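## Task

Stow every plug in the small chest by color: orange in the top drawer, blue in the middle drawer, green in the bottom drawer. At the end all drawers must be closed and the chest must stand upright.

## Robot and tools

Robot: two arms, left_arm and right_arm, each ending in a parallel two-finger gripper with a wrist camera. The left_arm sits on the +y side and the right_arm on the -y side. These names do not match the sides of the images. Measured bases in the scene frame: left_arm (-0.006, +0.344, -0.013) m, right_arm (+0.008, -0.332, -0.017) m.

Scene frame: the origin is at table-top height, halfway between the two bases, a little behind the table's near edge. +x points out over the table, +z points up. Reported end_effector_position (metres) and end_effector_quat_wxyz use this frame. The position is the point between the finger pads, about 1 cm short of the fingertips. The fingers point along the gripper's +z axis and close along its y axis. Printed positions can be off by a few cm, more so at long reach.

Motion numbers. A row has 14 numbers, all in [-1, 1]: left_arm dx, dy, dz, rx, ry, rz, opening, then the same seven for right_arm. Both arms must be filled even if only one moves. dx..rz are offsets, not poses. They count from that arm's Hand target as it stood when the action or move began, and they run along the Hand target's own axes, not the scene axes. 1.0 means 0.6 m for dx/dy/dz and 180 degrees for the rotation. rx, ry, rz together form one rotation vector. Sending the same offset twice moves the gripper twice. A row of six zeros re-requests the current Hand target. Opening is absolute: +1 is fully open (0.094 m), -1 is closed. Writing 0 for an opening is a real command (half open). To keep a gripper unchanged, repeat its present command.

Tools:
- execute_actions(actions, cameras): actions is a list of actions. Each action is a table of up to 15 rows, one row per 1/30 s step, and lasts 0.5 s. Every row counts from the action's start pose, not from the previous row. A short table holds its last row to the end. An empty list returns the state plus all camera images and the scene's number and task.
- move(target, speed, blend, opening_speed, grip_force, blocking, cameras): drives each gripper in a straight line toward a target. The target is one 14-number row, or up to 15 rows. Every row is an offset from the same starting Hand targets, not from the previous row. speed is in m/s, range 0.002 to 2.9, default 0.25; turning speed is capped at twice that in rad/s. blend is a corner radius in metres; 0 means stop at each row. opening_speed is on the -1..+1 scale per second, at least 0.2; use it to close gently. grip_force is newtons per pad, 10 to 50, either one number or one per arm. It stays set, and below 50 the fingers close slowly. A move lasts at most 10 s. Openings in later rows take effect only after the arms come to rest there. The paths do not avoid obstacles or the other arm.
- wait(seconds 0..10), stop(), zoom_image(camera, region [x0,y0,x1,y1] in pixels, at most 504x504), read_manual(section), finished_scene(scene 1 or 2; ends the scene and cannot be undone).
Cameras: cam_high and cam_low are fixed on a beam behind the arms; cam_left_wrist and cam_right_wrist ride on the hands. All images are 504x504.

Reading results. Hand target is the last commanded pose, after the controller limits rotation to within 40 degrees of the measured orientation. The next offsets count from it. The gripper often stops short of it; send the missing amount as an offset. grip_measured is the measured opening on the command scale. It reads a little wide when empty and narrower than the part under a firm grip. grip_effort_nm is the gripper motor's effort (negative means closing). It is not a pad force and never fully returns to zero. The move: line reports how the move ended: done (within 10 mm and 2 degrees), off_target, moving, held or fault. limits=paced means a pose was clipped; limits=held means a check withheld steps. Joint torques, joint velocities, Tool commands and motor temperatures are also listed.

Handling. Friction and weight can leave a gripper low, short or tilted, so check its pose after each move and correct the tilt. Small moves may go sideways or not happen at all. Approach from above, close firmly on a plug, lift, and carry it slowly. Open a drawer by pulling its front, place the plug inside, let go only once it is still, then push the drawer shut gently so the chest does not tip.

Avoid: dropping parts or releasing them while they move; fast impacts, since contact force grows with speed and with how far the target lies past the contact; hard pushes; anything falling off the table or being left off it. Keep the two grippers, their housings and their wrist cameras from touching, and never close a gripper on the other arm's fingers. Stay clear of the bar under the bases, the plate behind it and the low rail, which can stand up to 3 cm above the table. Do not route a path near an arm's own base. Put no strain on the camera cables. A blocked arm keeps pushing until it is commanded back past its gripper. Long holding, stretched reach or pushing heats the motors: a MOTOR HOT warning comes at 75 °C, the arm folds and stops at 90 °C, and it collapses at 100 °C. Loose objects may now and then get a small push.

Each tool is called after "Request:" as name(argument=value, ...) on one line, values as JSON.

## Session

Request:
execute_actions(actions=[])

Request:
zoom_image(camera="cam_high", region=[70, 120, 310, 310])

Scene clock: 0.00 s.
left_arm: end_effector_position=(+0.3929, +0.3761, +0.1170) grip_measured=+1.000 grip_effort_nm=n/a end_effector_quat_wxyz=(+0.620, -0.066, +0.781, +0.020) | right_arm: end_effector_position=(+0.4086, -0.3681, +0.0596) grip_measured=+1.000 grip_effort_nm=n/a end_effector_quat_wxyz=(+0.567, +0.059, +0.821, -0.036)
Joint positions: left_arm=[0.083 1.52 0.392 0.86 -0.048 -0.078 0.094] | right_arm=[-0.035 1.573 0.369 0.874 0.064 0.04 0.094]
Joint velocities: within noise
Joint torques (N m): no reading
Motor temperatures (°C): left_arm=[18 23 23 20 18 20 20] | right_arm=[18 22 24 20 16 20 19]
Heat: left arm: 23 °C; right arm: 24 °C.
Hand target: left_arm +0.3966, +0.3767, +0.1287; +0.633, -0.067, +0.771, +0.020 | right_arm +0.4131, -0.3686, +0.0715; +0.582, +0.059, +0.810, -0.036
Tool commands: left_gripper/opening=+1.0 right_gripper/opening=+1.0
camera_calibration:
cam_left_wrist: T_world_to_cam=[[0.175639, -0.984421, 0.00815506, 0.308588], [-0.800597, -0.147652, -0.580726, 0.450129], [0.572883, 0.0954692, -0.814058, -0.0398986], [0, 0, 0, 1]] pos_world=[0.329029, 0.374052, 0.226405]
cam_right_wrist: T_world_to_cam=[[-0.106474, -0.992524, -0.0596531, -0.309979], [-0.875299, 0.122023, -0.467934, 0.440522], [0.471715, 0.00239131, -0.881748, -0.0120045], [0, 0, 0, 1]] pos_world=[0.358246, -0.361387, 0.177059]

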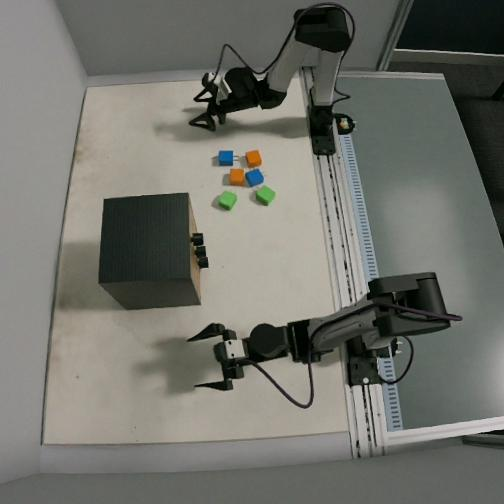

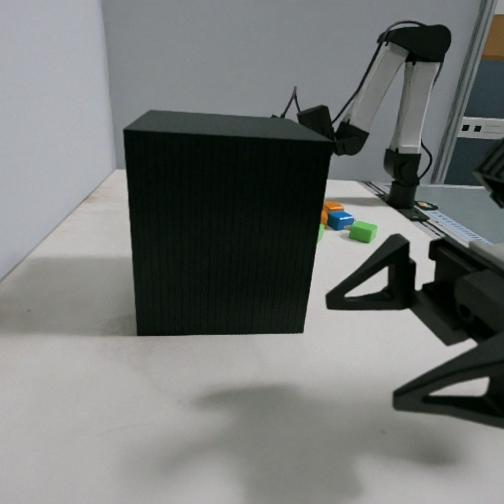

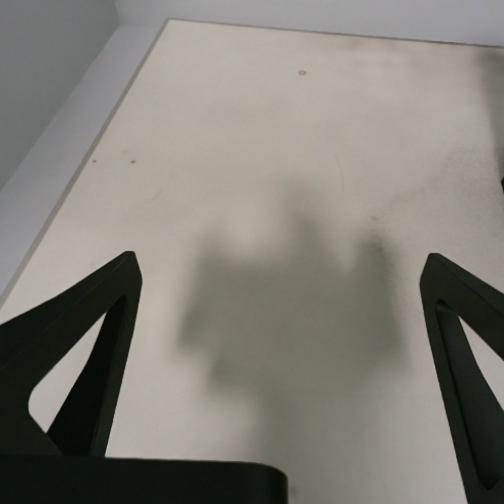

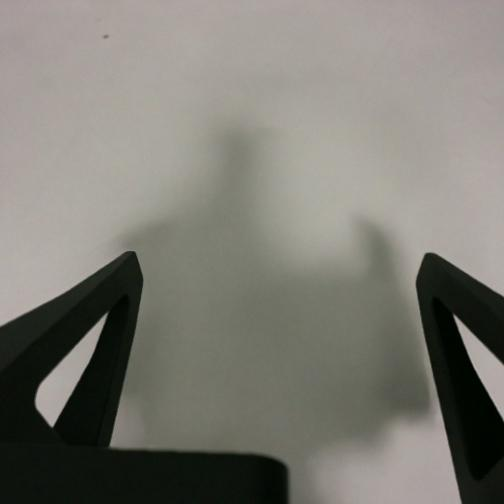

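Scaled by 2.100 from the camera's 504x504 image, which has a finer 720x720 frame.

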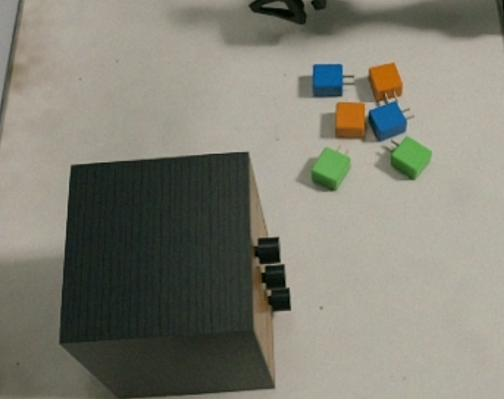

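Request:
move(target=[-0.058,-0.41,-0.368,0.0392,-0.0622,0.0212,0.4,-0.114,0.309,-0.373,-0.0326,0.2297,-0.0311,0.6], cameras=["all"])

Scene clock: 5.17 s.
left_arm: end_effector_position=(+0.2195, +0.1142, +0.2095) grip_measured=+0.402 grip_effort_nm=-0.12 end_effector_quat_wxyz=(+0.702, +0.019, +0.711, +0.012) | right_arm: end_effector_position=(+0.2484, -0.1663, +0.2011) grip_measured=+0.602 grip_effort_nm=-0.08 end_effector_quat_wxyz=(+0.254, -0.004, +0.967, -0.013)
Joint positions: left_arm=[-1.293 1.265 0.501 0.59 -1.297 -0.139 0.066] | right_arm=[0.9 1.314 1.379 -1.276 0.424 0.786 0.075]
Joint torques (N m): left_arm=[0.12 -4.11 8.94 1.85 -0.19 -0.07] | right_arm=[0.05 -3.18 9.68 0.83 0.13 0.1]
Heat: left arm: 24 °C; right arm: 25 °C.
Hand target: left_arm +0.2199, +0.1103, +0.2193; +0.707, +0.000, +0.707, +0.000 | right_arm +0.2502, -0.1603, +0.2102; +0.258, +0.000, +0.966, +0.000
Off the commanded pose: left_arm 0.011 m, 3 deg | right_arm 0.011 m, 2 deg.
move: off_target (left_arm, right_arm)
camera_calibration:
cam_left_wrist: T_world_to_cam=[[0.0450959, -0.996063, -0.0763179, 0.128287], [-0.666369, 0.0269227, -0.745136, 0.311448], [0.744257, 0.0844584, -0.662531, 0.0916502], [0, 0, 0, 1]] pos_world=[0.133543, 0.111656, 0.302583]
cam_right_wrist: T_world_to_cam=[[-0.00740938, -0.99946, -0.0320094, -0.149706], [-0.978456, 0.0006416, 0.206455, 0.21164], [-0.206323, 0.0328495, -0.977932, 0.380707], [0, 0, 0, 1]] pos_world=[0.284519, -0.162267, 0.32382]

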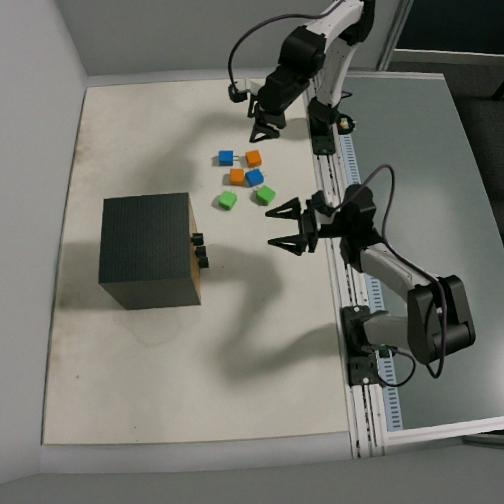

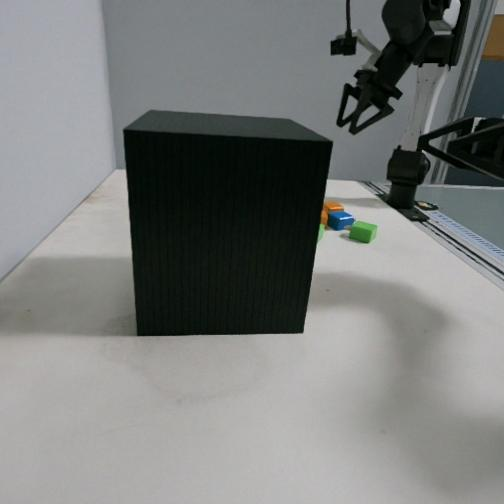

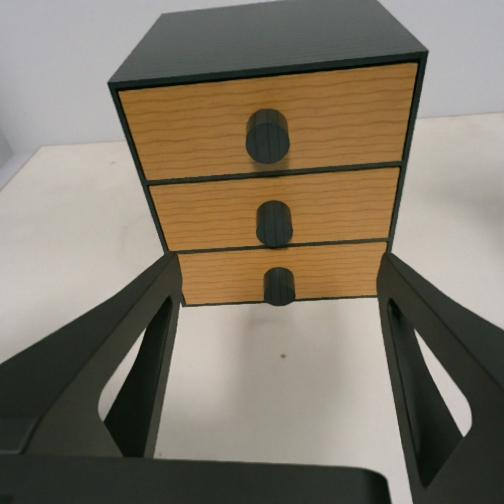

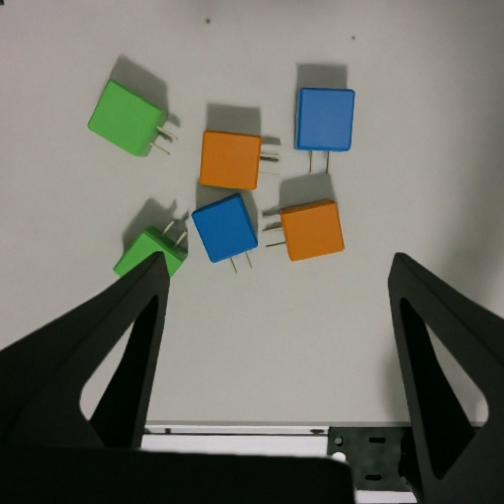

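Request:
move(target=[[0,0.016,0.167,0,0,0,0.3,0.093,-0.064,0.119,-0.289,0,-0.5,0.6],[0.0455,0.016,0.278,0,0,0,0.3,0.093,-0.064,0.119,-0.289,0,-0.5,0.6],[0.0455,0.016,0.278,0,0,0,-0.7,0.093,-0.064,0.119,-0.289,0,-0.5,0.6]], speed=[0.25,0.15,0.2], cameras=["all"])

Scene clock: 20.43 s.
left_arm: end_effector_position=(+0.3797, +0.1241, +0.1814) grip_measured=-0.440 grip_effort_nm=-1.07 end_effector_quat_wxyz=(+0.696, +0.007, +0.718, +0.012) | right_arm: end_effector_position=(+0.2331, -0.2010, +0.1131) grip_measured=+0.602 grip_effort_nm=-0.09 end_effector_quat_wxyz=(-0.150, +0.761, -0.599, -0.201)
Joint positions: left_arm=[-0.764 1.69 0.693 0.906 -0.786 -0.053 0.026] | right_arm=[0.23 1.455 1.17 -1.286 -0.503 -1.616 0.075]
Joint torques (N m): left_arm=[1.03 -7.51 8.36 2.35 0.16 0.05] | right_arm=[-0.79 -3.96 8.85 0.1 -0.47 -0.1]
Motor temperatures (°C): left_arm=[18 24 26 25 18 20 20] | right_arm=[18 23 27 21 16 20 19]
Heat: left arm: 26 °C; right arm: 27 °C.
Hand target: left_arm +0.3866, +0.1200, +0.1920; +0.707, +0.000, +0.707, +0.000 | right_arm +0.2375, -0.1986, +0.1204; -0.160, +0.761, -0.595, -0.205
Off the commanded pose: left_arm 0.013 m, 2 deg | right_arm 0.009 m, 1 deg.
move: off_target (left_arm); target 3's new opening was sent with left_arm's hand 0.014 m and 2 deg from that target
camera_calibration:
cam_left_wrist: T_world_to_cam=[[0.0605276, -0.996403, -0.0593158, 0.119837], [-0.679297, 0.00242192, -0.73386, 0.402883], [0.731363, 0.0847118, -0.676707, -0.0395786], [0, 0, 0, 1]] pos_world=[0.29537, 0.121783, 0.275985]
cam_right_wrist: T_world_to_cam=[[0.970963, 0.228112, -0.0720857, -0.164008], [0.238397, -0.947744, 0.212011, -0.260083], [-0.0199565, -0.22304, -0.974605, 0.197291], [0, 0, 0, 1]] pos_world=[0.225186, -0.165076, 0.235599]

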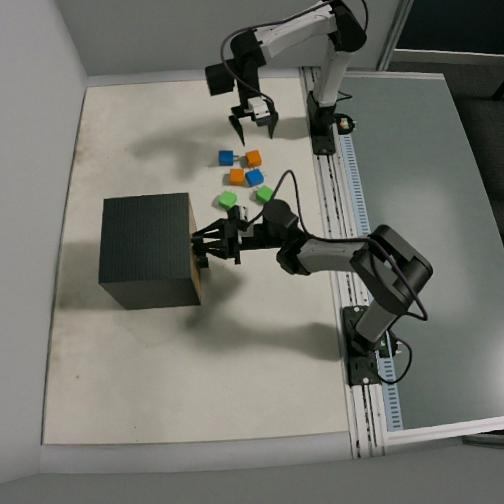

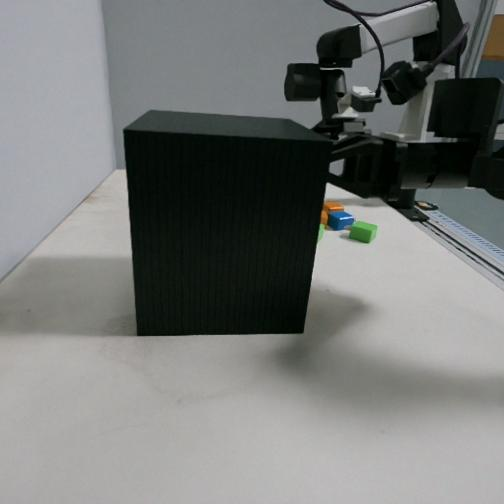

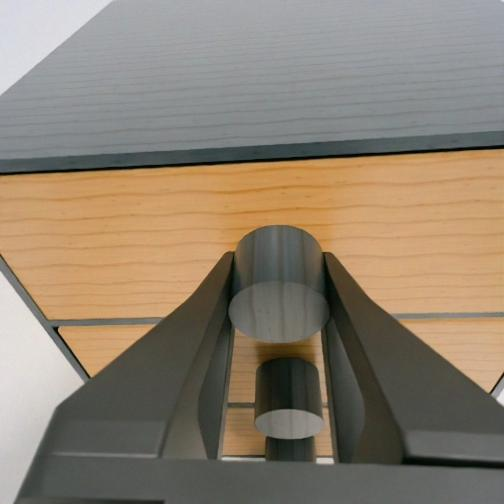

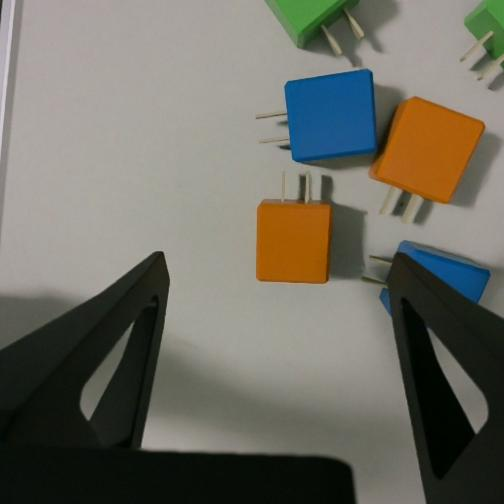

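Request:
move(target=[[0,0,-0.183,0,0,0,-0.7,0.084,-0.009,0.134,0,0,0,0.3],[0,0,-0.183,0,0,0,0.3,0.084,-0.009,0.134,0,0,0,-0.5],[0,0,-0.283,0,0,0,0.3,-0.107,-0.102,-0.14,0,0,0,-0.5]], speed=[0.12,0.2,0.2], cameras=["all"])

Scene clock: 26.30 s.
left_arm: end_effector_position=(+0.2193, +0.1166, +0.1846) grip_measured=+0.298 grip_effort_nm=0.14 end_effector_quat_wxyz=(+0.704, +0.020, +0.710, +0.015) | right_arm: end_effector_position=(+0.2955, -0.1750, +0.2128) grip_measured=-0.206 grip_effort_nm=-1.03 end_effector_quat_wxyz=(-0.188, +0.751, -0.608, -0.175)
Joint positions: left_arm=[-1.296 1.344 0.427 0.756 -1.304 -0.123 0.061] | right_arm=[0.271 1.652 1.766 -1.552 -0.507 -1.513 0.037]
Joint torques (N m): left_arm=[-0.17 -8.13 5.98 1.66 -0.2 -0.13] | right_arm=[0.14 -7.19 8.35 0.36 -0.48 0.08]
Heat: left arm: 26 °C; right arm: 27 °C.
Hand target: left_arm +0.2168, +0.1199, +0.1920; +0.707, +0.000, +0.707, +0.000 | right_arm +0.2938, -0.1708, +0.2251; -0.159, +0.761, -0.595, -0.205
Off the commanded pose: left_arm 0.008 m, 3 deg | right_arm 0.013 m, 5 deg.
joint sent to its limit (right arm) — joint 4 (wrist pitch), lower limit. The joint targets are off in orientation, not in position.
move: off_target (left_arm, right_arm); target 2's new opening was sent with left_arm's hand 0.014 m and 3 deg from that target
camera_calibration:
cam_left_wrist: T_world_to_cam=[[0.0489037, -0.995591, -0.0800397, 0.128546], [-0.663088, 0.0275666, -0.748034, 0.292443], [0.746943, 0.089655, -0.658816, 0.0732174], [0, 0, 0, 1]] pos_world=[0.13294, 0.113354, 0.277283]
cam_right_wrist: T_world_to_cam=[[0.983447, 0.180892, 0.0105113, -0.252853], [0.175054, -0.963482, 0.202627, -0.253419], [0.046781, -0.197433, -0.9792, 0.287309], [0, 0, 0, 1]] pos_world=[0.279589, -0.141701, 0.33534]

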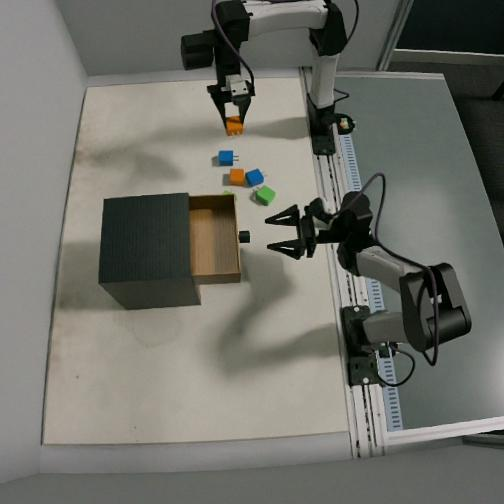

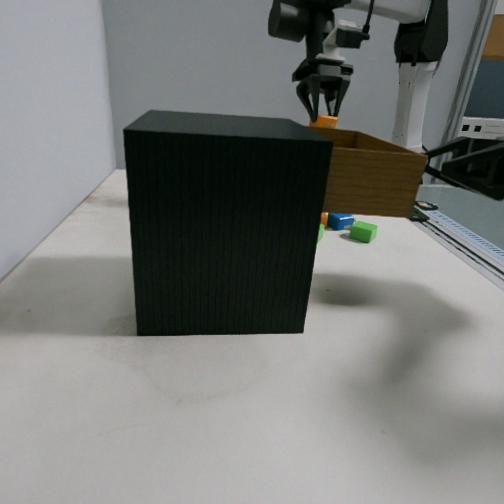

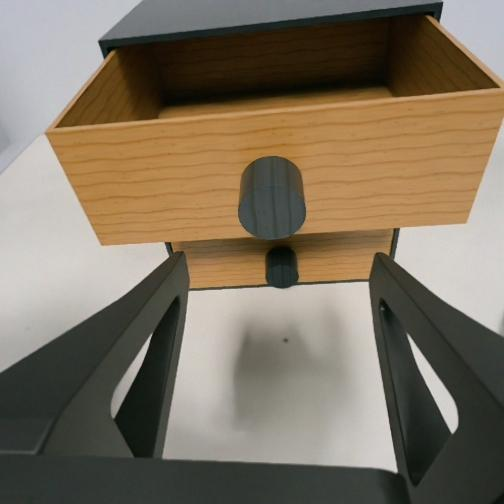

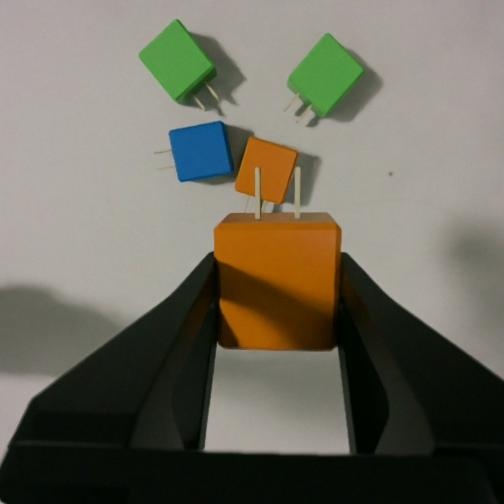

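Request:
move(target=[[0,0,0,0,0,0,0.3,-0.3375,-0.178,0.137,0.15,0,0.26,-0.5],[0,0,0,0,0,0,0.3,-0.2917,-0.178,0.2165,0.15,0,0.26,-0.5],[0,0,0,0,0,0,0.3,-0.2917,-0.178,0.2165,0.15,0,0.26,0.1],[0,0,0,0,0,0,0.3,-0.3375,-0.178,0.137,0.15,0,0.26,0.1],[0,0,0,0,0,0,0.3,0.013,0.077,0.195,0.222,0,0.385,0.5]], speed=[0.25,0.15,0.2,0.2,0.3], cameras=["cam_high","cam_left_wrist","cam_right_wrist"])

Scene clock: 35.60 s.
left_arm: end_effector_position=(+0.2125, +0.0991, +0.1834) grip_measured=+0.298 grip_effort_nm=0.09 end_effector_quat_wxyz=(+0.700, +0.049, +0.712, -0.022) | right_arm: end_effector_position=(+0.2685, -0.0576, +0.2268) grip_measured=+0.496 grip_effort_nm=0.20 end_effector_quat_wxyz=(+0.403, -0.207, +0.866, +0.211)
Joint positions: left_arm=[-1.322 1.342 0.427 0.76 -1.236 -0.129 0.061] | right_arm=[0.934 1.178 1.082 -0.512 0.167 0.338 0.07]
Joint torques (N m): left_arm=[1.73 -7.27 5.85 1.75 -0.77 -0.2] | right_arm=[-2.17 -1.8 1.11 -1.32 0.79 0.33]
Heat: left arm: 27 °C; right arm: 28 °C.
Hand target: left_arm +0.2168, +0.1199, +0.1920; +0.707, +0.000, +0.707, +0.000 | right_arm +0.2363, -0.1315, +0.1201; +0.252, -0.200, +0.945, +0.055
Off the commanded pose: left_arm 0.023 m, 6 deg | right_arm 0.134 m, 27 deg.
elbow stopped short (right arm): the move would have taken joint 3 (elbow) straighter than the controller allows.
move: off_target (left_arm, right_arm); target 3's new opening was sent with right_arm's hand 0.015 m and 1 deg from that target; target 5's new opening was sent with right_arm's hand 0.131 m and 26 deg from that target
camera_calibration:
cam_left_wrist: T_world_to_cam=[[-0.0450617, -0.996538, -0.0698633, 0.129538], [-0.666015, 0.0820931, -0.741407, 0.281395], [0.744576, 0.0131209, -0.667409, 0.0887102], [0, 0, 0, 1]] pos_world=[0.127199, 0.104825, 0.276884]
cam_right_wrist: T_world_to_cam=[[0.5346, -0.805701, -0.255045, -0.123825], [-0.844272, -0.495775, -0.203501, 0.254308], [0.0375158, 0.324119, -0.945272, 0.350319], [0, 0, 0, 1]] pos_world=[0.267759, -0.0872315, 0.351318]
Images, in order (width x height): cam_high 504x504, cam_left_wrist 504x504, cam_right_wrist 504x504.

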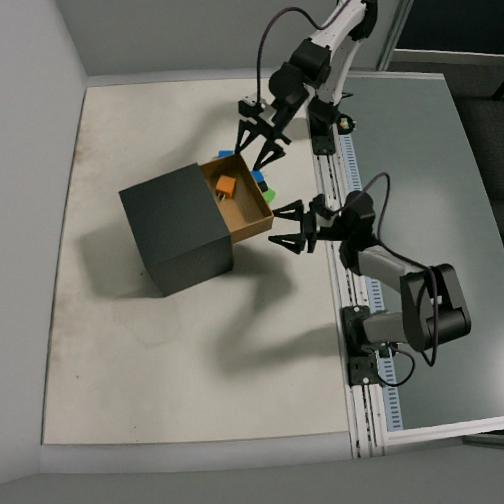

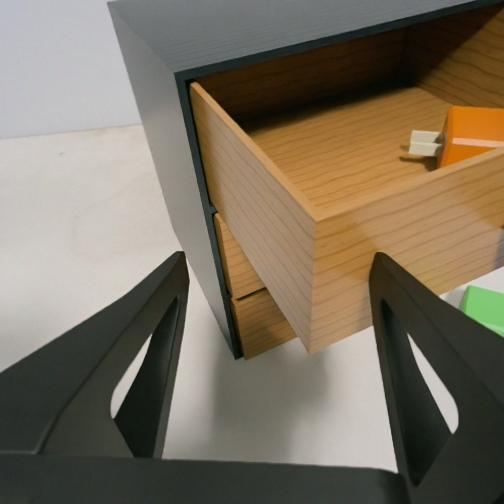

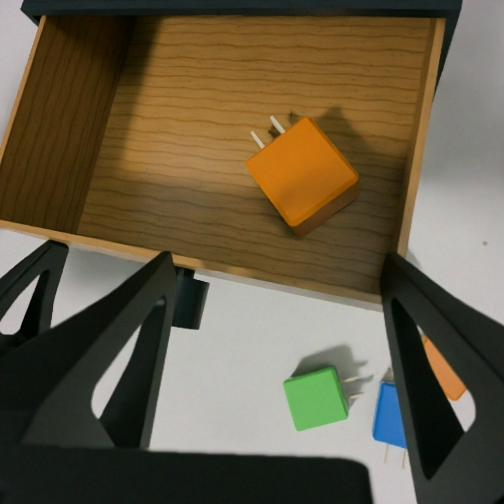

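Request:
move(target=[[0,0,0,0,0,0,0.3,-0.197,0.063,-0.213,0,0,0,0.5],[0,0.03,-0.067,0,0,0,0.3,-0.197,0.063,-0.213,0,0,0,0.5]], speed=[0.2,0.15], cameras=["all"])

Scene clock: 40.57 s.
left_arm: end_effector_position=(+0.1784, +0.1400, +0.1779) grip_measured=+0.298 grip_effort_nm=0.09 end_effector_quat_wxyz=(+0.705, +0.029, +0.708, +0.023) | right_arm: end_effector_position=(+0.2546, -0.0845, +0.2815) grip_measured=+0.498 grip_effort_nm=0.10 end_effector_quat_wxyz=(+0.241, -0.205, +0.947, +0.050)
Joint positions: left_arm=[-1.466 1.175 0.37 0.42 -1.468 -0.325 0.061] | right_arm=[0.97 1.583 1.962 -1.483 0.264 0.45 0.07]
Joint torques (N m): left_arm=[-0.06 -6.11 8.64 1.58 -0.3 -0.22] | right_arm=[0.23 -4.89 8.75 1.04 0.24 0.09]
Heat: left arm: 28 °C; right arm: 28 °C.
Hand target: left_arm +0.1766, +0.1378, +0.1920; +0.707, +0.000, +0.707, +0.000 | right_arm +0.2565, -0.0817, +0.2899; +0.252, -0.200, +0.945, +0.055
Off the commanded pose: left_arm 0.014 m, 4 deg | right_arm 0.009 m, 2 deg.
move: off_target (left_arm)
camera_calibration:
cam_left_wrist: T_world_to_cam=[[0.0474555, -0.993348, -0.104918, 0.157617], [-0.659922, 0.0476698, -0.749821, 0.256563], [0.749834, 0.104821, -0.65327, 0.0936173], [0, 0, 0, 1]] pos_world=[0.0916341, 0.134526, 0.27007]
cam_right_wrist: T_world_to_cam=[[0.402089, -0.913876, -0.0561796, -0.155489], [-0.887464, -0.404092, 0.221623, 0.139382], [-0.225237, -0.0392546, -0.973513, 0.455391], [0, 0, 0, 1]] pos_world=[0.288788, -0.0678979, 0.403703]

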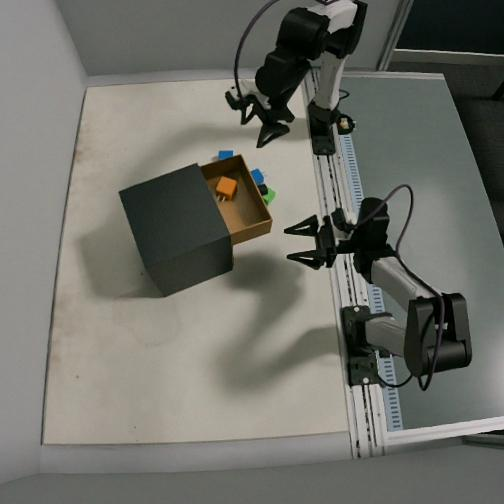

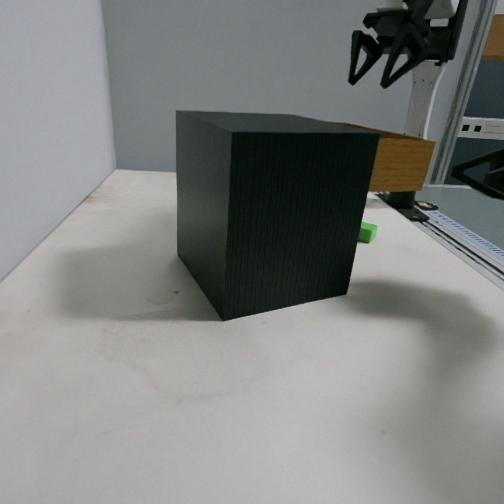

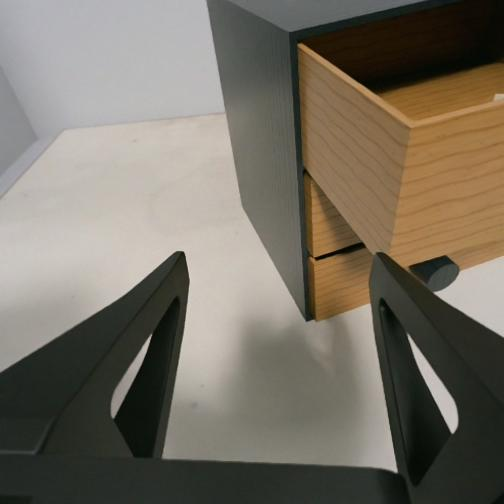

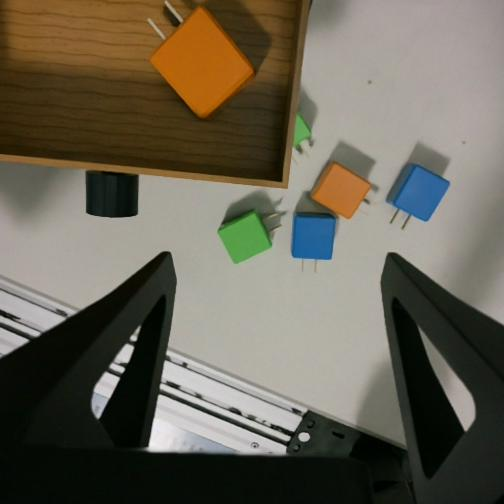

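Request:
move(target=[[0,0,0,0,0,0,0.3,0.001,-0.114,0.077,-0.1,0,-0.173,-1],[0,0,0,0,0,0,0.3,0.059,-0.114,0.178,-0.1,0,-0.173,-1],[0,0,0,0,0,0,0.3,0.0003,0.038,0.212,-0.1,0,-0.173,-1]], speed=[0.25,0.2,0.06], cameras=["cam_high","cam_right_wrist"])

Scene clock: 47.93 s.
left_arm: end_effector_position=(+0.1784, +0.1400, +0.1778) grip_measured=+0.298 grip_effort_nm=0.09 end_effector_quat_wxyz=(+0.705, +0.029, +0.708, +0.023) | right_arm: end_effector_position=(+0.2960, -0.0484, +0.1673) grip_measured=-0.991 grip_effort_nm=-0.50 end_effector_quat_wxyz=(+0.197, -0.483, +0.844, +0.123)
Joint positions: left_arm=[-1.466 1.175 0.37 0.42 -1.468 -0.325 0.061] | right_arm=[0.758 1.633 1.542 -1.008 -0.137 -0.284 0]
Joint torques (N m): left_arm=[-0.08 -5.87 8.31 1.72 -0.31 -0.12] | right_arm=[0.55 -5.98 10.13 1.4 -0.09 0.09]
Heat: left arm: 29 °C; right arm: 29 °C.
Hand target: left_arm +0.1768, +0.1381, +0.1917; +0.709, +0.001, +0.705, +0.000 | right_arm +0.3049, -0.0348, +0.1795; +0.224, -0.482, +0.837, +0.131
Off the commanded pose: left_arm 0.014 m, 4 deg | right_arm 0.020 m, 3 deg.
move: off_target (left_arm, right_arm)
camera_calibration:
cam_right_wrist: T_world_to_cam=[[0.855663, -0.511851, -0.0764808, -0.257033], [-0.480676, -0.84077, 0.249109, 0.0698707], [-0.19181, -0.176391, -0.965451, 0.337094], [0, 0, 0, 1]] pos_world=[0.318176, -0.0133568, 0.288384]
Images, in order (width x height): cam_high 504x504, cam_right_wrist 504x504.

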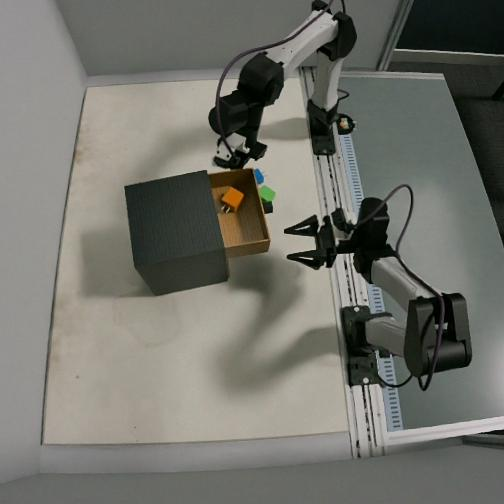

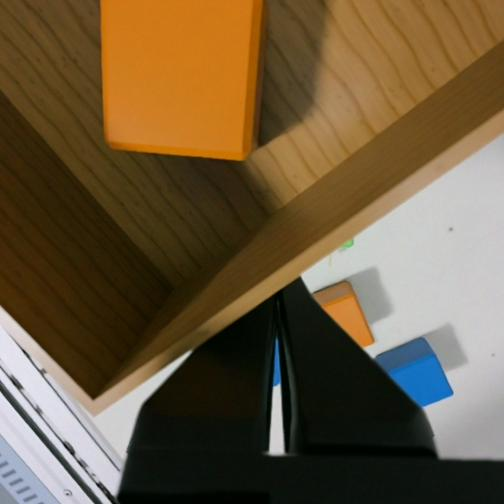

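Request:
move(target=[[0,0,0,0,0,0,0.3,-0.069,0.046,0.04,0,0,0,-1],[0,0,0,0,0,0,0.3,0.035,-0.023,-0.02,0,0,0,-1]], speed=[0.06,0.15], cameras=["all"])

Scene clock: 51.03 s.
left_arm: end_effector_position=(+0.1784, +0.1400, +0.1778) grip_measured=+0.298 grip_effort_nm=0.09 end_effector_quat_wxyz=(+0.705, +0.029, +0.708, +0.023) | right_arm: end_effector_position=(+0.3066, -0.0641, +0.1642) grip_measured=-0.991 grip_effort_nm=-0.51 end_effector_quat_wxyz=(+0.201, -0.478, +0.846, +0.120)
Joint positions: left_arm=[-1.466 1.175 0.37 0.42 -1.468 -0.325 0.061] | right_arm=[0.704 1.619 1.514 -0.994 -0.152 -0.325 0]
Joint torques (N m): left_arm=[-0.29 -5.89 8.29 1.7 -0.31 -0.14] | right_arm=[-0.43 -10.17 6.57 1.2 -0.25 -0.08]
Heat: left arm: 29 °C; right arm: 29 °C.
Hand target: left_arm +0.1768, +0.1381, +0.1917; +0.709, +0.001, +0.705, +0.000 | right_arm +0.3047, -0.0628, +0.1794; +0.223, -0.482, +0.837, +0.131
Off the commanded pose: left_arm 0.014 m, 4 deg | right_arm 0.015 m, 3 deg.
move: off_target (left_arm, right_arm)
camera_calibration:
cam_left_wrist: T_world_to_cam=[[0.0474771, -0.993302, -0.105339, 0.157712], [-0.659945, 0.0479704, -0.749781, 0.256439], [0.749812, 0.105116, -0.653248, 0.0935083], [0, 0, 0, 1]] pos_world=[0.0916341, 0.134525, 0.26997]
cam_right_wrist: T_world_to_cam=[[0.850266, -0.521702, -0.0698181, -0.274371], [-0.492348, -0.835211, 0.244982, 0.0671956], [-0.18612, -0.173925, -0.96701, 0.332061], [0, 0, 0, 1]] pos_world=[0.328175, -0.0292635, 0.285489]

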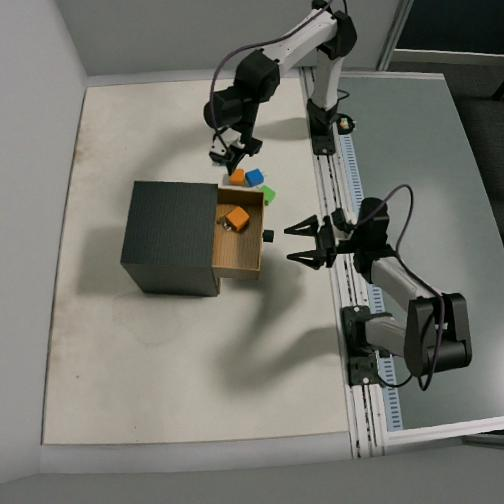

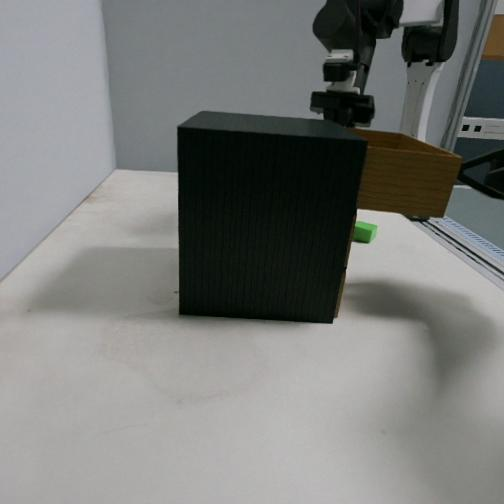

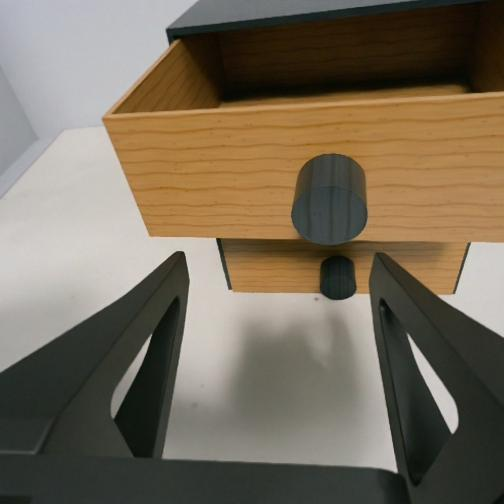

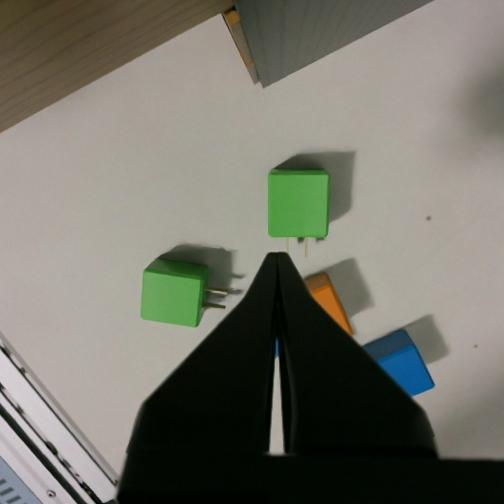

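Request:
move(target=[[0,0,0,0,0,0,0.3,0.187,0.041,0.006,0.1,0,0.173,0.35],[0,0,0,0,0,0,0.3,0.25,0.041,0.116,0.1,0,0.173,0.35]], speed=[0.25,0.15], cameras=["cam_right_wrist"])

Scene clock: 56.57 s.
left_arm: end_effector_position=(+0.1784, +0.1400, +0.1778) grip_measured=+0.298 grip_effort_nm=0.09 end_effector_quat_wxyz=(+0.705, +0.029, +0.708, +0.023) | right_arm: end_effector_position=(+0.2316, -0.1343, +0.0445) grip_measured=+0.348 grip_effort_nm=0.10 end_effector_quat_wxyz=(+0.245, -0.204, +0.946, +0.055)
Joint positions: left_arm=[-1.466 1.175 0.37 0.42 -1.468 -0.325 0.061] | right_arm=[0.889 1.256 0.691 -0.508 0.224 0.375 0.063]
Joint torques (N m): left_arm=[-0.01 -6.05 8.16 1.65 -0.28 -0.13] | right_arm=[-0.32 -2.78 6.63 1.32 0.2 0.04]
Heat: left arm: 30 °C; right arm: 29 °C.
Hand target: left_arm +0.1768, +0.1381, +0.1917; +0.709, +0.001, +0.705, +0.000 | right_arm +0.2354, -0.1324, +0.0442; +0.252, -0.200, +0.945, +0.055
Off the commanded pose: left_arm 0.014 m, 4 deg | right_arm 0.004 m, 1 deg.
move: off_target (left_arm)
camera_calibration:
cam_right_wrist: T_world_to_cam=[[0.403935, -0.912569, -0.0636749, -0.204992], [-0.888246, -0.407909, 0.211257, 0.151531], [-0.21876, -0.0287749, -0.975354, 0.217529], [0, 0, 0, 1]] pos_world=[0.264987, -0.118999, 0.167103]
Images, in order (width x height): cam_right_wrist 504x504.

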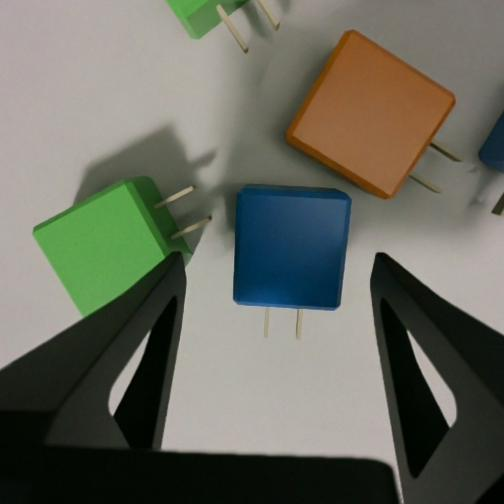

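Request:
move(target=[[0,0,0,0,0,0,0.3,0,-0.008,0,0,0,0,0.1],[0,0,0,0,0,0,0.3,0.018,-0.008,0.032,0,0,0,0.1],[0,0,0,0,0,0,0.3,0.018,-0.008,0.032,0,0,0,-0.5],[0,0,0,0,0,0,0.3,-0.049,-0.008,-0.0835,0,0,0,-0.5],[0,0,0,0,0,0,0.3,0.0325,-0.158,-0.1305,0,0,0,-0.5],[0,0,0,0,0,0,0.3,0.0980,-0.158,-0.018,0,0,0,-0.5],[0,0,0,0,0,0,0.3,0.0980,-0.158,-0.018,0,0,0,0.3],[0,0,0,0,0,0,0.3,0,-0.158,-0.188,0,0,0,0.3]], speed=[0.1,0.1,0.2,0.2,0.2,0.12,0.2,0.2], cameras=["cam_right_wrist"])

Scene clock: 66.43 s.
left_arm: end_effector_position=(+0.1784, +0.1400, +0.1778) grip_measured=+0.298 grip_effort_nm=0.09 end_effector_quat_wxyz=(+0.705, +0.029, +0.708, +0.023) | right_arm: end_effector_position=(+0.2193, -0.2455, +0.1330) grip_measured=+0.298 grip_effort_nm=0.10 end_effector_quat_wxyz=(+0.245, -0.198, +0.948, +0.049)
Joint positions: left_arm=[-1.466 1.175 0.37 0.42 -1.468 -0.325 0.061] | right_arm=[0.432 0.869 0.85 -1.014 0.009 -0.015 0.061]
Joint torques (N m): left_arm=[-0.05 -5.98 8.09 1.65 -0.29 -0.11] | right_arm=[-0.31 -0.28 9.36 1.17 -0.11 -0.02]
Motor temperatures (°C): left_arm=[18 26 31 24 19 20 20] | right_arm=[18 25 30 22 16 20 20]
Heat: left arm: 31 °C; right arm: 30 °C.
Hand target: left_arm +0.1768, +0.1381, +0.1917; +0.709, +0.001, +0.705, +0.000 | right_arm +0.2226, -0.2422, +0.1417; +0.252, -0.200, +0.945, +0.055
Off the commanded pose: left_arm 0.014 m, 4 deg | right_arm 0.010 m, 1 deg.
move: off_target (left_arm)
camera_calibration:
cam_right_wrist: T_world_to_cam=[[0.389687, -0.919342, -0.0543456, -0.295697], [-0.894528, -0.391881, 0.215054, 0.0814347], [-0.219006, -0.0351903, -0.975089, 0.296372], [0, 0, 0, 1]] pos_world=[0.252982, -0.229505, 0.255406]
Images, in order (width x height): cam_right_wrist 504x504.

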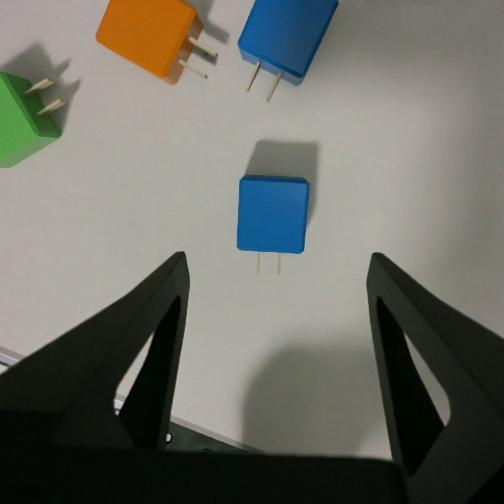

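Request:
move(target=[[0,0,0,0,0,0,0.3,-0.130,0.116,0.117,-0.1667,0,-0.2887,0.4],[0,0,0,0,0,0,0.3,-0.063,0.116,0.2325,-0.1667,0,-0.2887,0.4]], speed=[0.25,0.15], cameras=["cam_right_wrist"])

Scene clock: 71.63 s.
left_arm: end_effector_position=(+0.1784, +0.1400, +0.1778) grip_measured=+0.298 grip_effort_nm=0.09 end_effector_quat_wxyz=(+0.705, +0.029, +0.708, +0.023) | right_arm: end_effector_position=(+0.2886, -0.1407, +0.0422) grip_measured=+0.398 grip_effort_nm=0.09 end_effector_quat_wxyz=(-0.190, +0.643, -0.723, -0.167)
Joint positions: left_arm=[-1.466 1.175 0.37 0.42 -1.468 -0.325 0.061] | right_arm=[0.413 1.586 0.997 -0.684 -0.433 -1.013 0.066]
Joint torques (N m): left_arm=[-0.13 -6.02 8.24 1.69 -0.29 -0.15] | right_arm=[-0.05 -5.26 5.91 0.91 -0.4 -0.05]
Heat: left arm: 32 °C; right arm: 30 °C.
Hand target: left_arm +0.1768, +0.1381, +0.1917; +0.709, +0.001, +0.705, +0.000 | right_arm +0.2879, -0.1368, +0.0399; +0.192, -0.646, +0.718, +0.174
Off the commanded pose: left_arm 0.014 m, 4 deg | right_arm 0.005 m, 1 deg.
move: off_target (left_arm)
camera_calibration:
cam_right_wrist: T_world_to_cam=[[0.990282, -0.126769, -0.0571867, -0.292978], [-0.112362, -0.971628, 0.208121, -0.102986], [-0.0819475, -0.199673, -0.97643, 0.164096], [0, 0, 0, 1]] pos_world=[0.292007, -0.104439, 0.164907]
Images, in order (width x height): cam_right_wrist 504x504.

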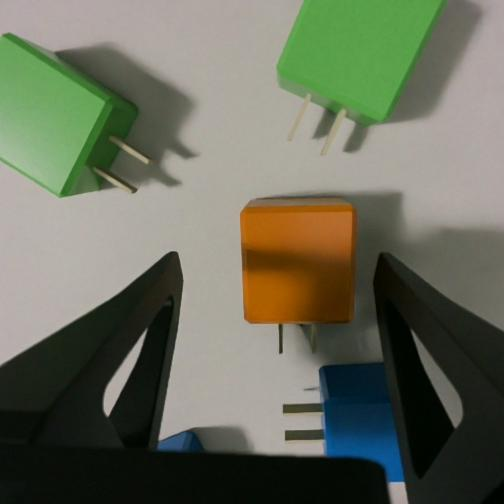

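Request:
move(target=[[0,0,0,0,0,0,0.3,0.028,-0.010,0.048,0,0,0,0.4],[0,0,0,0,0,0,0.3,0.028,-0.010,0.048,0,0,0,-0.5],[0,0,0,0,0,0,0.3,-0.167,-0.010,-0.289,0,0,0,-0.5],[0,0,0,0,0,0,0.3,-0.509,0.04,-0.13,0.1157,-0.0809,0.1499,-0.5]], speed=[0.1,0.1,0.25,0.2], cameras=["cam_high","cam_low","cam_right_wrist"])

Scene clock: 79.80 s.
left_arm: end_effector_position=(+0.1784, +0.1400, +0.1778) grip_measured=+0.298 grip_effort_nm=0.09 end_effector_quat_wxyz=(+0.705, +0.029, +0.708, +0.023) | right_arm: end_effector_position=(+0.2830, +0.0809, +0.2454) grip_measured=-0.190 grip_effort_nm=-1.02 end_effector_quat_wxyz=(+0.325, -0.400, +0.843, +0.152)
Joint positions: left_arm=[-1.466 1.175 0.37 0.42 -1.468 -0.325 0.061] | right_arm=[1.075 1.812 1.91 -0.918 0.132 0.098 0.038]
Joint torques (N m): left_arm=[-0.2 -5.96 8.24 1.66 -0.34 -0.16] | right_arm=[0.05 -7.76 10.39 1.66 0.16 0.09]
Heat: left arm: 33 °C; right arm: 30 °C.
Hand target: left_arm +0.1768, +0.1381, +0.1917; +0.709, +0.001, +0.705, +0.000 | right_arm +0.2882, +0.0896, +0.2605; +0.347, -0.390, +0.837, +0.162
Off the commanded pose: left_arm 0.014 m, 4 deg | right_arm 0.018 m, 3 deg.
move: off_target (left_arm, right_arm)
camera_calibration:
cam_right_wrist: T_world_to_cam=[[0.774572, -0.630052, -0.0554312, -0.146369], [-0.631535, -0.775235, -0.0131943, 0.254686], [-0.0346591, 0.0452267, -0.998375, 0.378442], [0, 0, 0, 1]] pos_world=[0.287333, 0.0881061, 0.373074]
Images, in order (width x height): cam_high 504x504, cam_low 504x504, cam_right_wrist 504x504.

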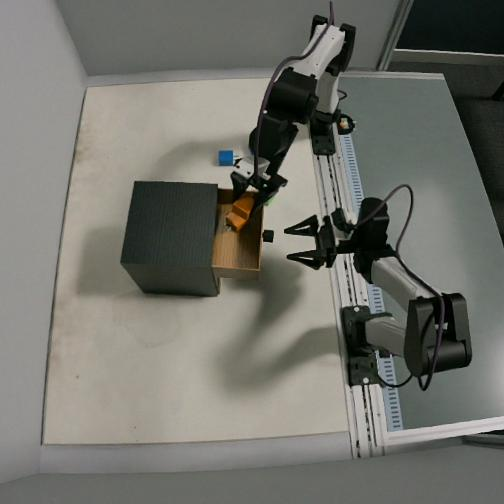

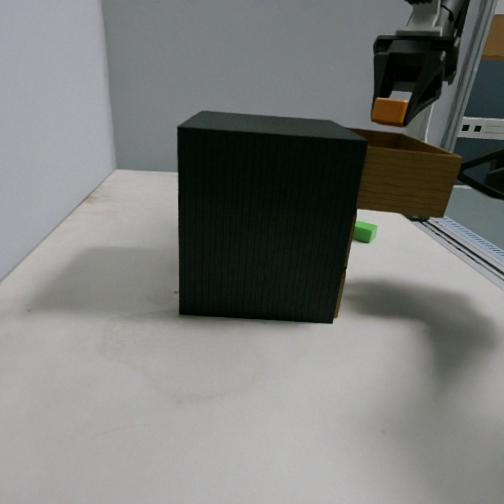

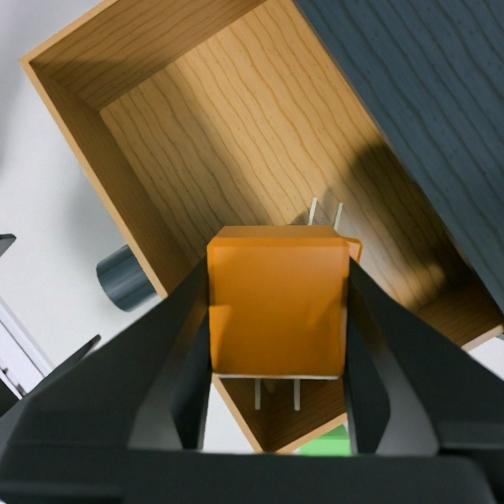

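Request:
move(target=[[0,0,0,0,0,0,0.3,-0.041,0.048,0.041,0,0,0,-0.5],[0,0,0,0,0,0,0.3,0.024,0.048,0.106,0,0,0,-0.5],[0,0,0,0,0,0,0.3,0.024,0.048,0.106,0,0,0,0.05],[0,0,0,0,0,0,0.3,-0.041,0.048,0.041,0,0,0,0.05]], speed=[0.2,0.12,0.2,0.15], cameras=["cam_high","cam_right_wrist"])

Scene clock: 85.10 s.
left_arm: end_effector_position=(+0.1784, +0.1400, +0.1778) grip_measured=+0.298 grip_effort_nm=0.09 end_effector_quat_wxyz=(+0.705, +0.029, +0.708, +0.023) | right_arm: end_effector_position=(+0.2923, +0.1271, +0.2516) grip_measured=+0.048 grip_effort_nm=0.10 end_effector_quat_wxyz=(+0.341, -0.388, +0.843, +0.148)
Joint positions: left_arm=[-1.466 1.175 0.37 0.42 -1.468 -0.325 0.061] | right_arm=[1.124 2.009 2.19 -0.982 0.196 0.143 0.049]
Joint torques (N m): left_arm=[-0.27 -5.94 8.16 1.67 -0.29 -0.17] | right_arm=[0.4 -9.35 9.68 1.49 -0.07 0.02]
Heat: left arm: 33 °C; right arm: 30 °C.
Hand target: left_arm +0.1768, +0.1381, +0.1917; +0.709, +0.001, +0.705, +0.000 | right_arm +0.2884, +0.1348, +0.2605; +0.347, -0.390, +0.837, +0.162
Off the commanded pose: left_arm 0.014 m, 4 deg | right_arm 0.012 m, 2 deg.
move: off_target (left_arm, right_arm); target 3's new opening was sent with right_arm's hand 0.014 m and 2 deg from that target
camera_calibration:
cam_right_wrist: T_world_to_cam=[[0.758548, -0.650067, -0.0449166, -0.119539], [-0.651581, -0.757425, -0.0418148, 0.307251], [-0.00683853, 0.0609854, -0.998115, 0.37261], [0, 0, 0, 1]] pos_world=[0.293423, 0.132288, 0.379386]
Images, in order (width x height): cam_high 504x504, cam_right_wrist 504x504.

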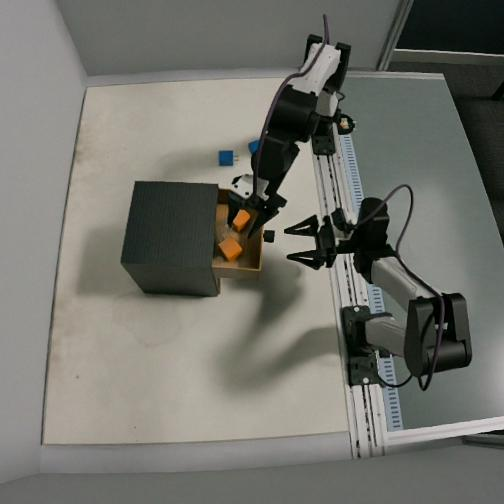

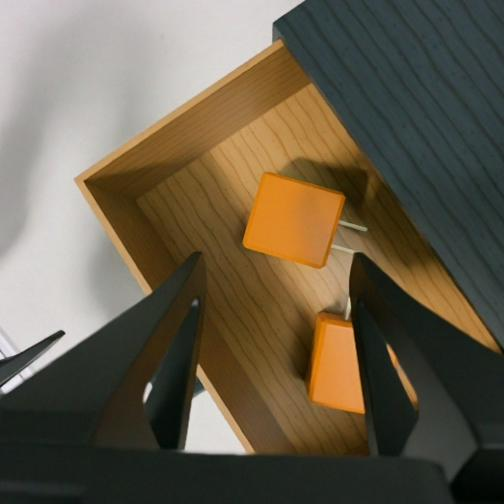

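Request:
move(target=[[0,-0.037,0,0,0,0,0.3,0.27,-0.317,-0.293,0,0,0,0.3],[0,-0.048,0.262,0,0,0,0.3,0.27,-0.317,-0.293,0,0,0,0.3],[0,-0.048,0.14,0,0,0,0.3,0.27,-0.317,-0.293,0,0,0,0.3],[0.12,-0.048,0.14,0,0,0,0.3,0.27,-0.317,-0.293,0,0,0,0.3]], speed=[0.25,0.1,0.2,0.2], cameras=["all"])

Scene clock: 92.97 s.
left_arm: end_effector_position=(+0.2628, +0.1081, +0.1197) grip_measured=+0.298 grip_effort_nm=0.09 end_effector_quat_wxyz=(+0.705, +0.008, +0.709, +0.002) | right_arm: end_effector_position=(+0.2827, -0.1706, +0.2642) grip_measured=+0.298 grip_effort_nm=0.10 end_effector_quat_wxyz=(+0.339, -0.386, +0.843, +0.158)
Joint positions: left_arm=[-1.147 1.783 0.394 1.291 -1.155 -0.093 0.061] | right_arm=[0.386 1.174 1.391 -1.056 -0.338 -0.381 0.061]
Joint torques (N m): left_arm=[-0.02 -6.46 3.67 2.23 -0.12 0.09] | right_arm=[-0.77 -3.78 7.04 1.4 -0.3 -0.09]
Heat: left arm: 33 °C; right arm: 31 °C.
Hand target: left_arm +0.2612, +0.1093, +0.1202; +0.709, +0.001, +0.705, +0.000 | right_arm +0.2805, -0.1704, +0.2699; +0.347, -0.390, +0.838, +0.162
Off the commanded pose: left_arm 0.002 m, 1 deg | right_arm 0.006 m, 1 deg.
move: done
camera_calibration:
cam_left_wrist: T_world_to_cam=[[0.0477034, -0.997835, -0.0452649, 0.109155], [-0.661412, 0.00240313, -0.750019, 0.27546], [0.748504, 0.0657172, -0.659866, 0.00100109], [0, 0, 0, 1]] pos_world=[0.176236, 0.108191, 0.212202]
cam_right_wrist: T_world_to_cam=[[0.760682, -0.645925, -0.0643725, -0.299941], [-0.648833, -0.759563, -0.0456003, 0.0758466], [-0.0194406, 0.0764544, -0.996884, 0.409202], [0, 0, 0, 1]] pos_world=[0.285327, -0.167415, 0.392078]

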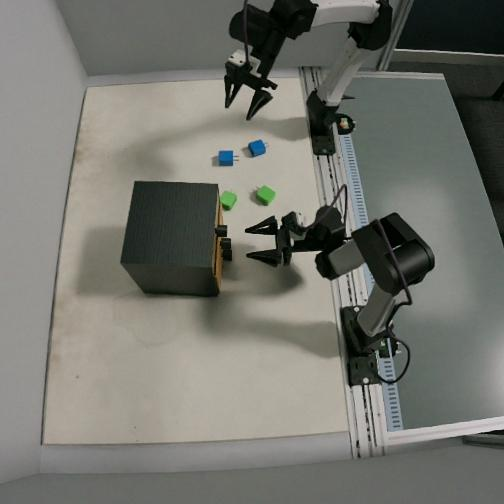

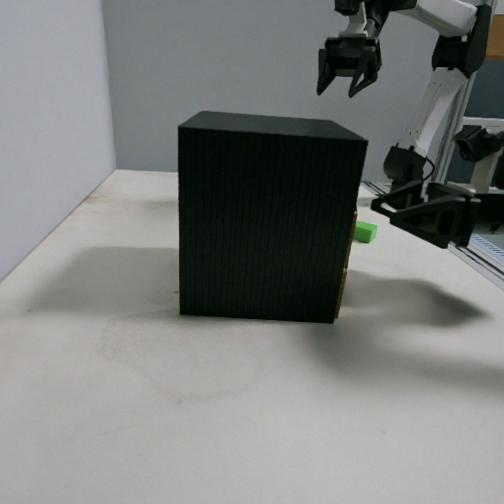

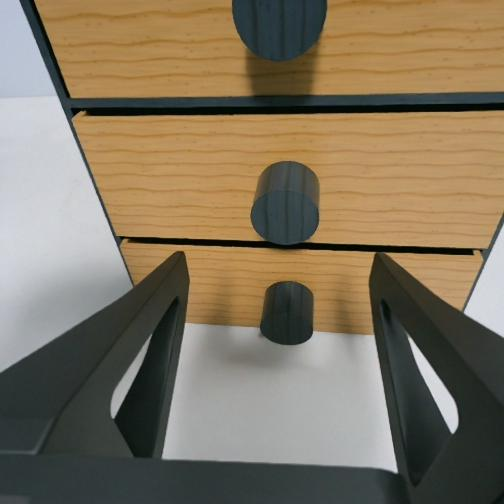

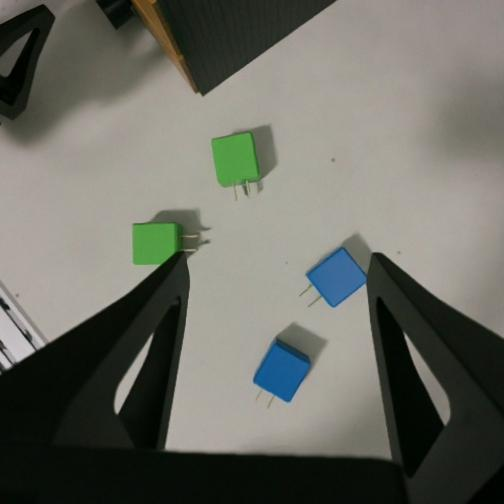

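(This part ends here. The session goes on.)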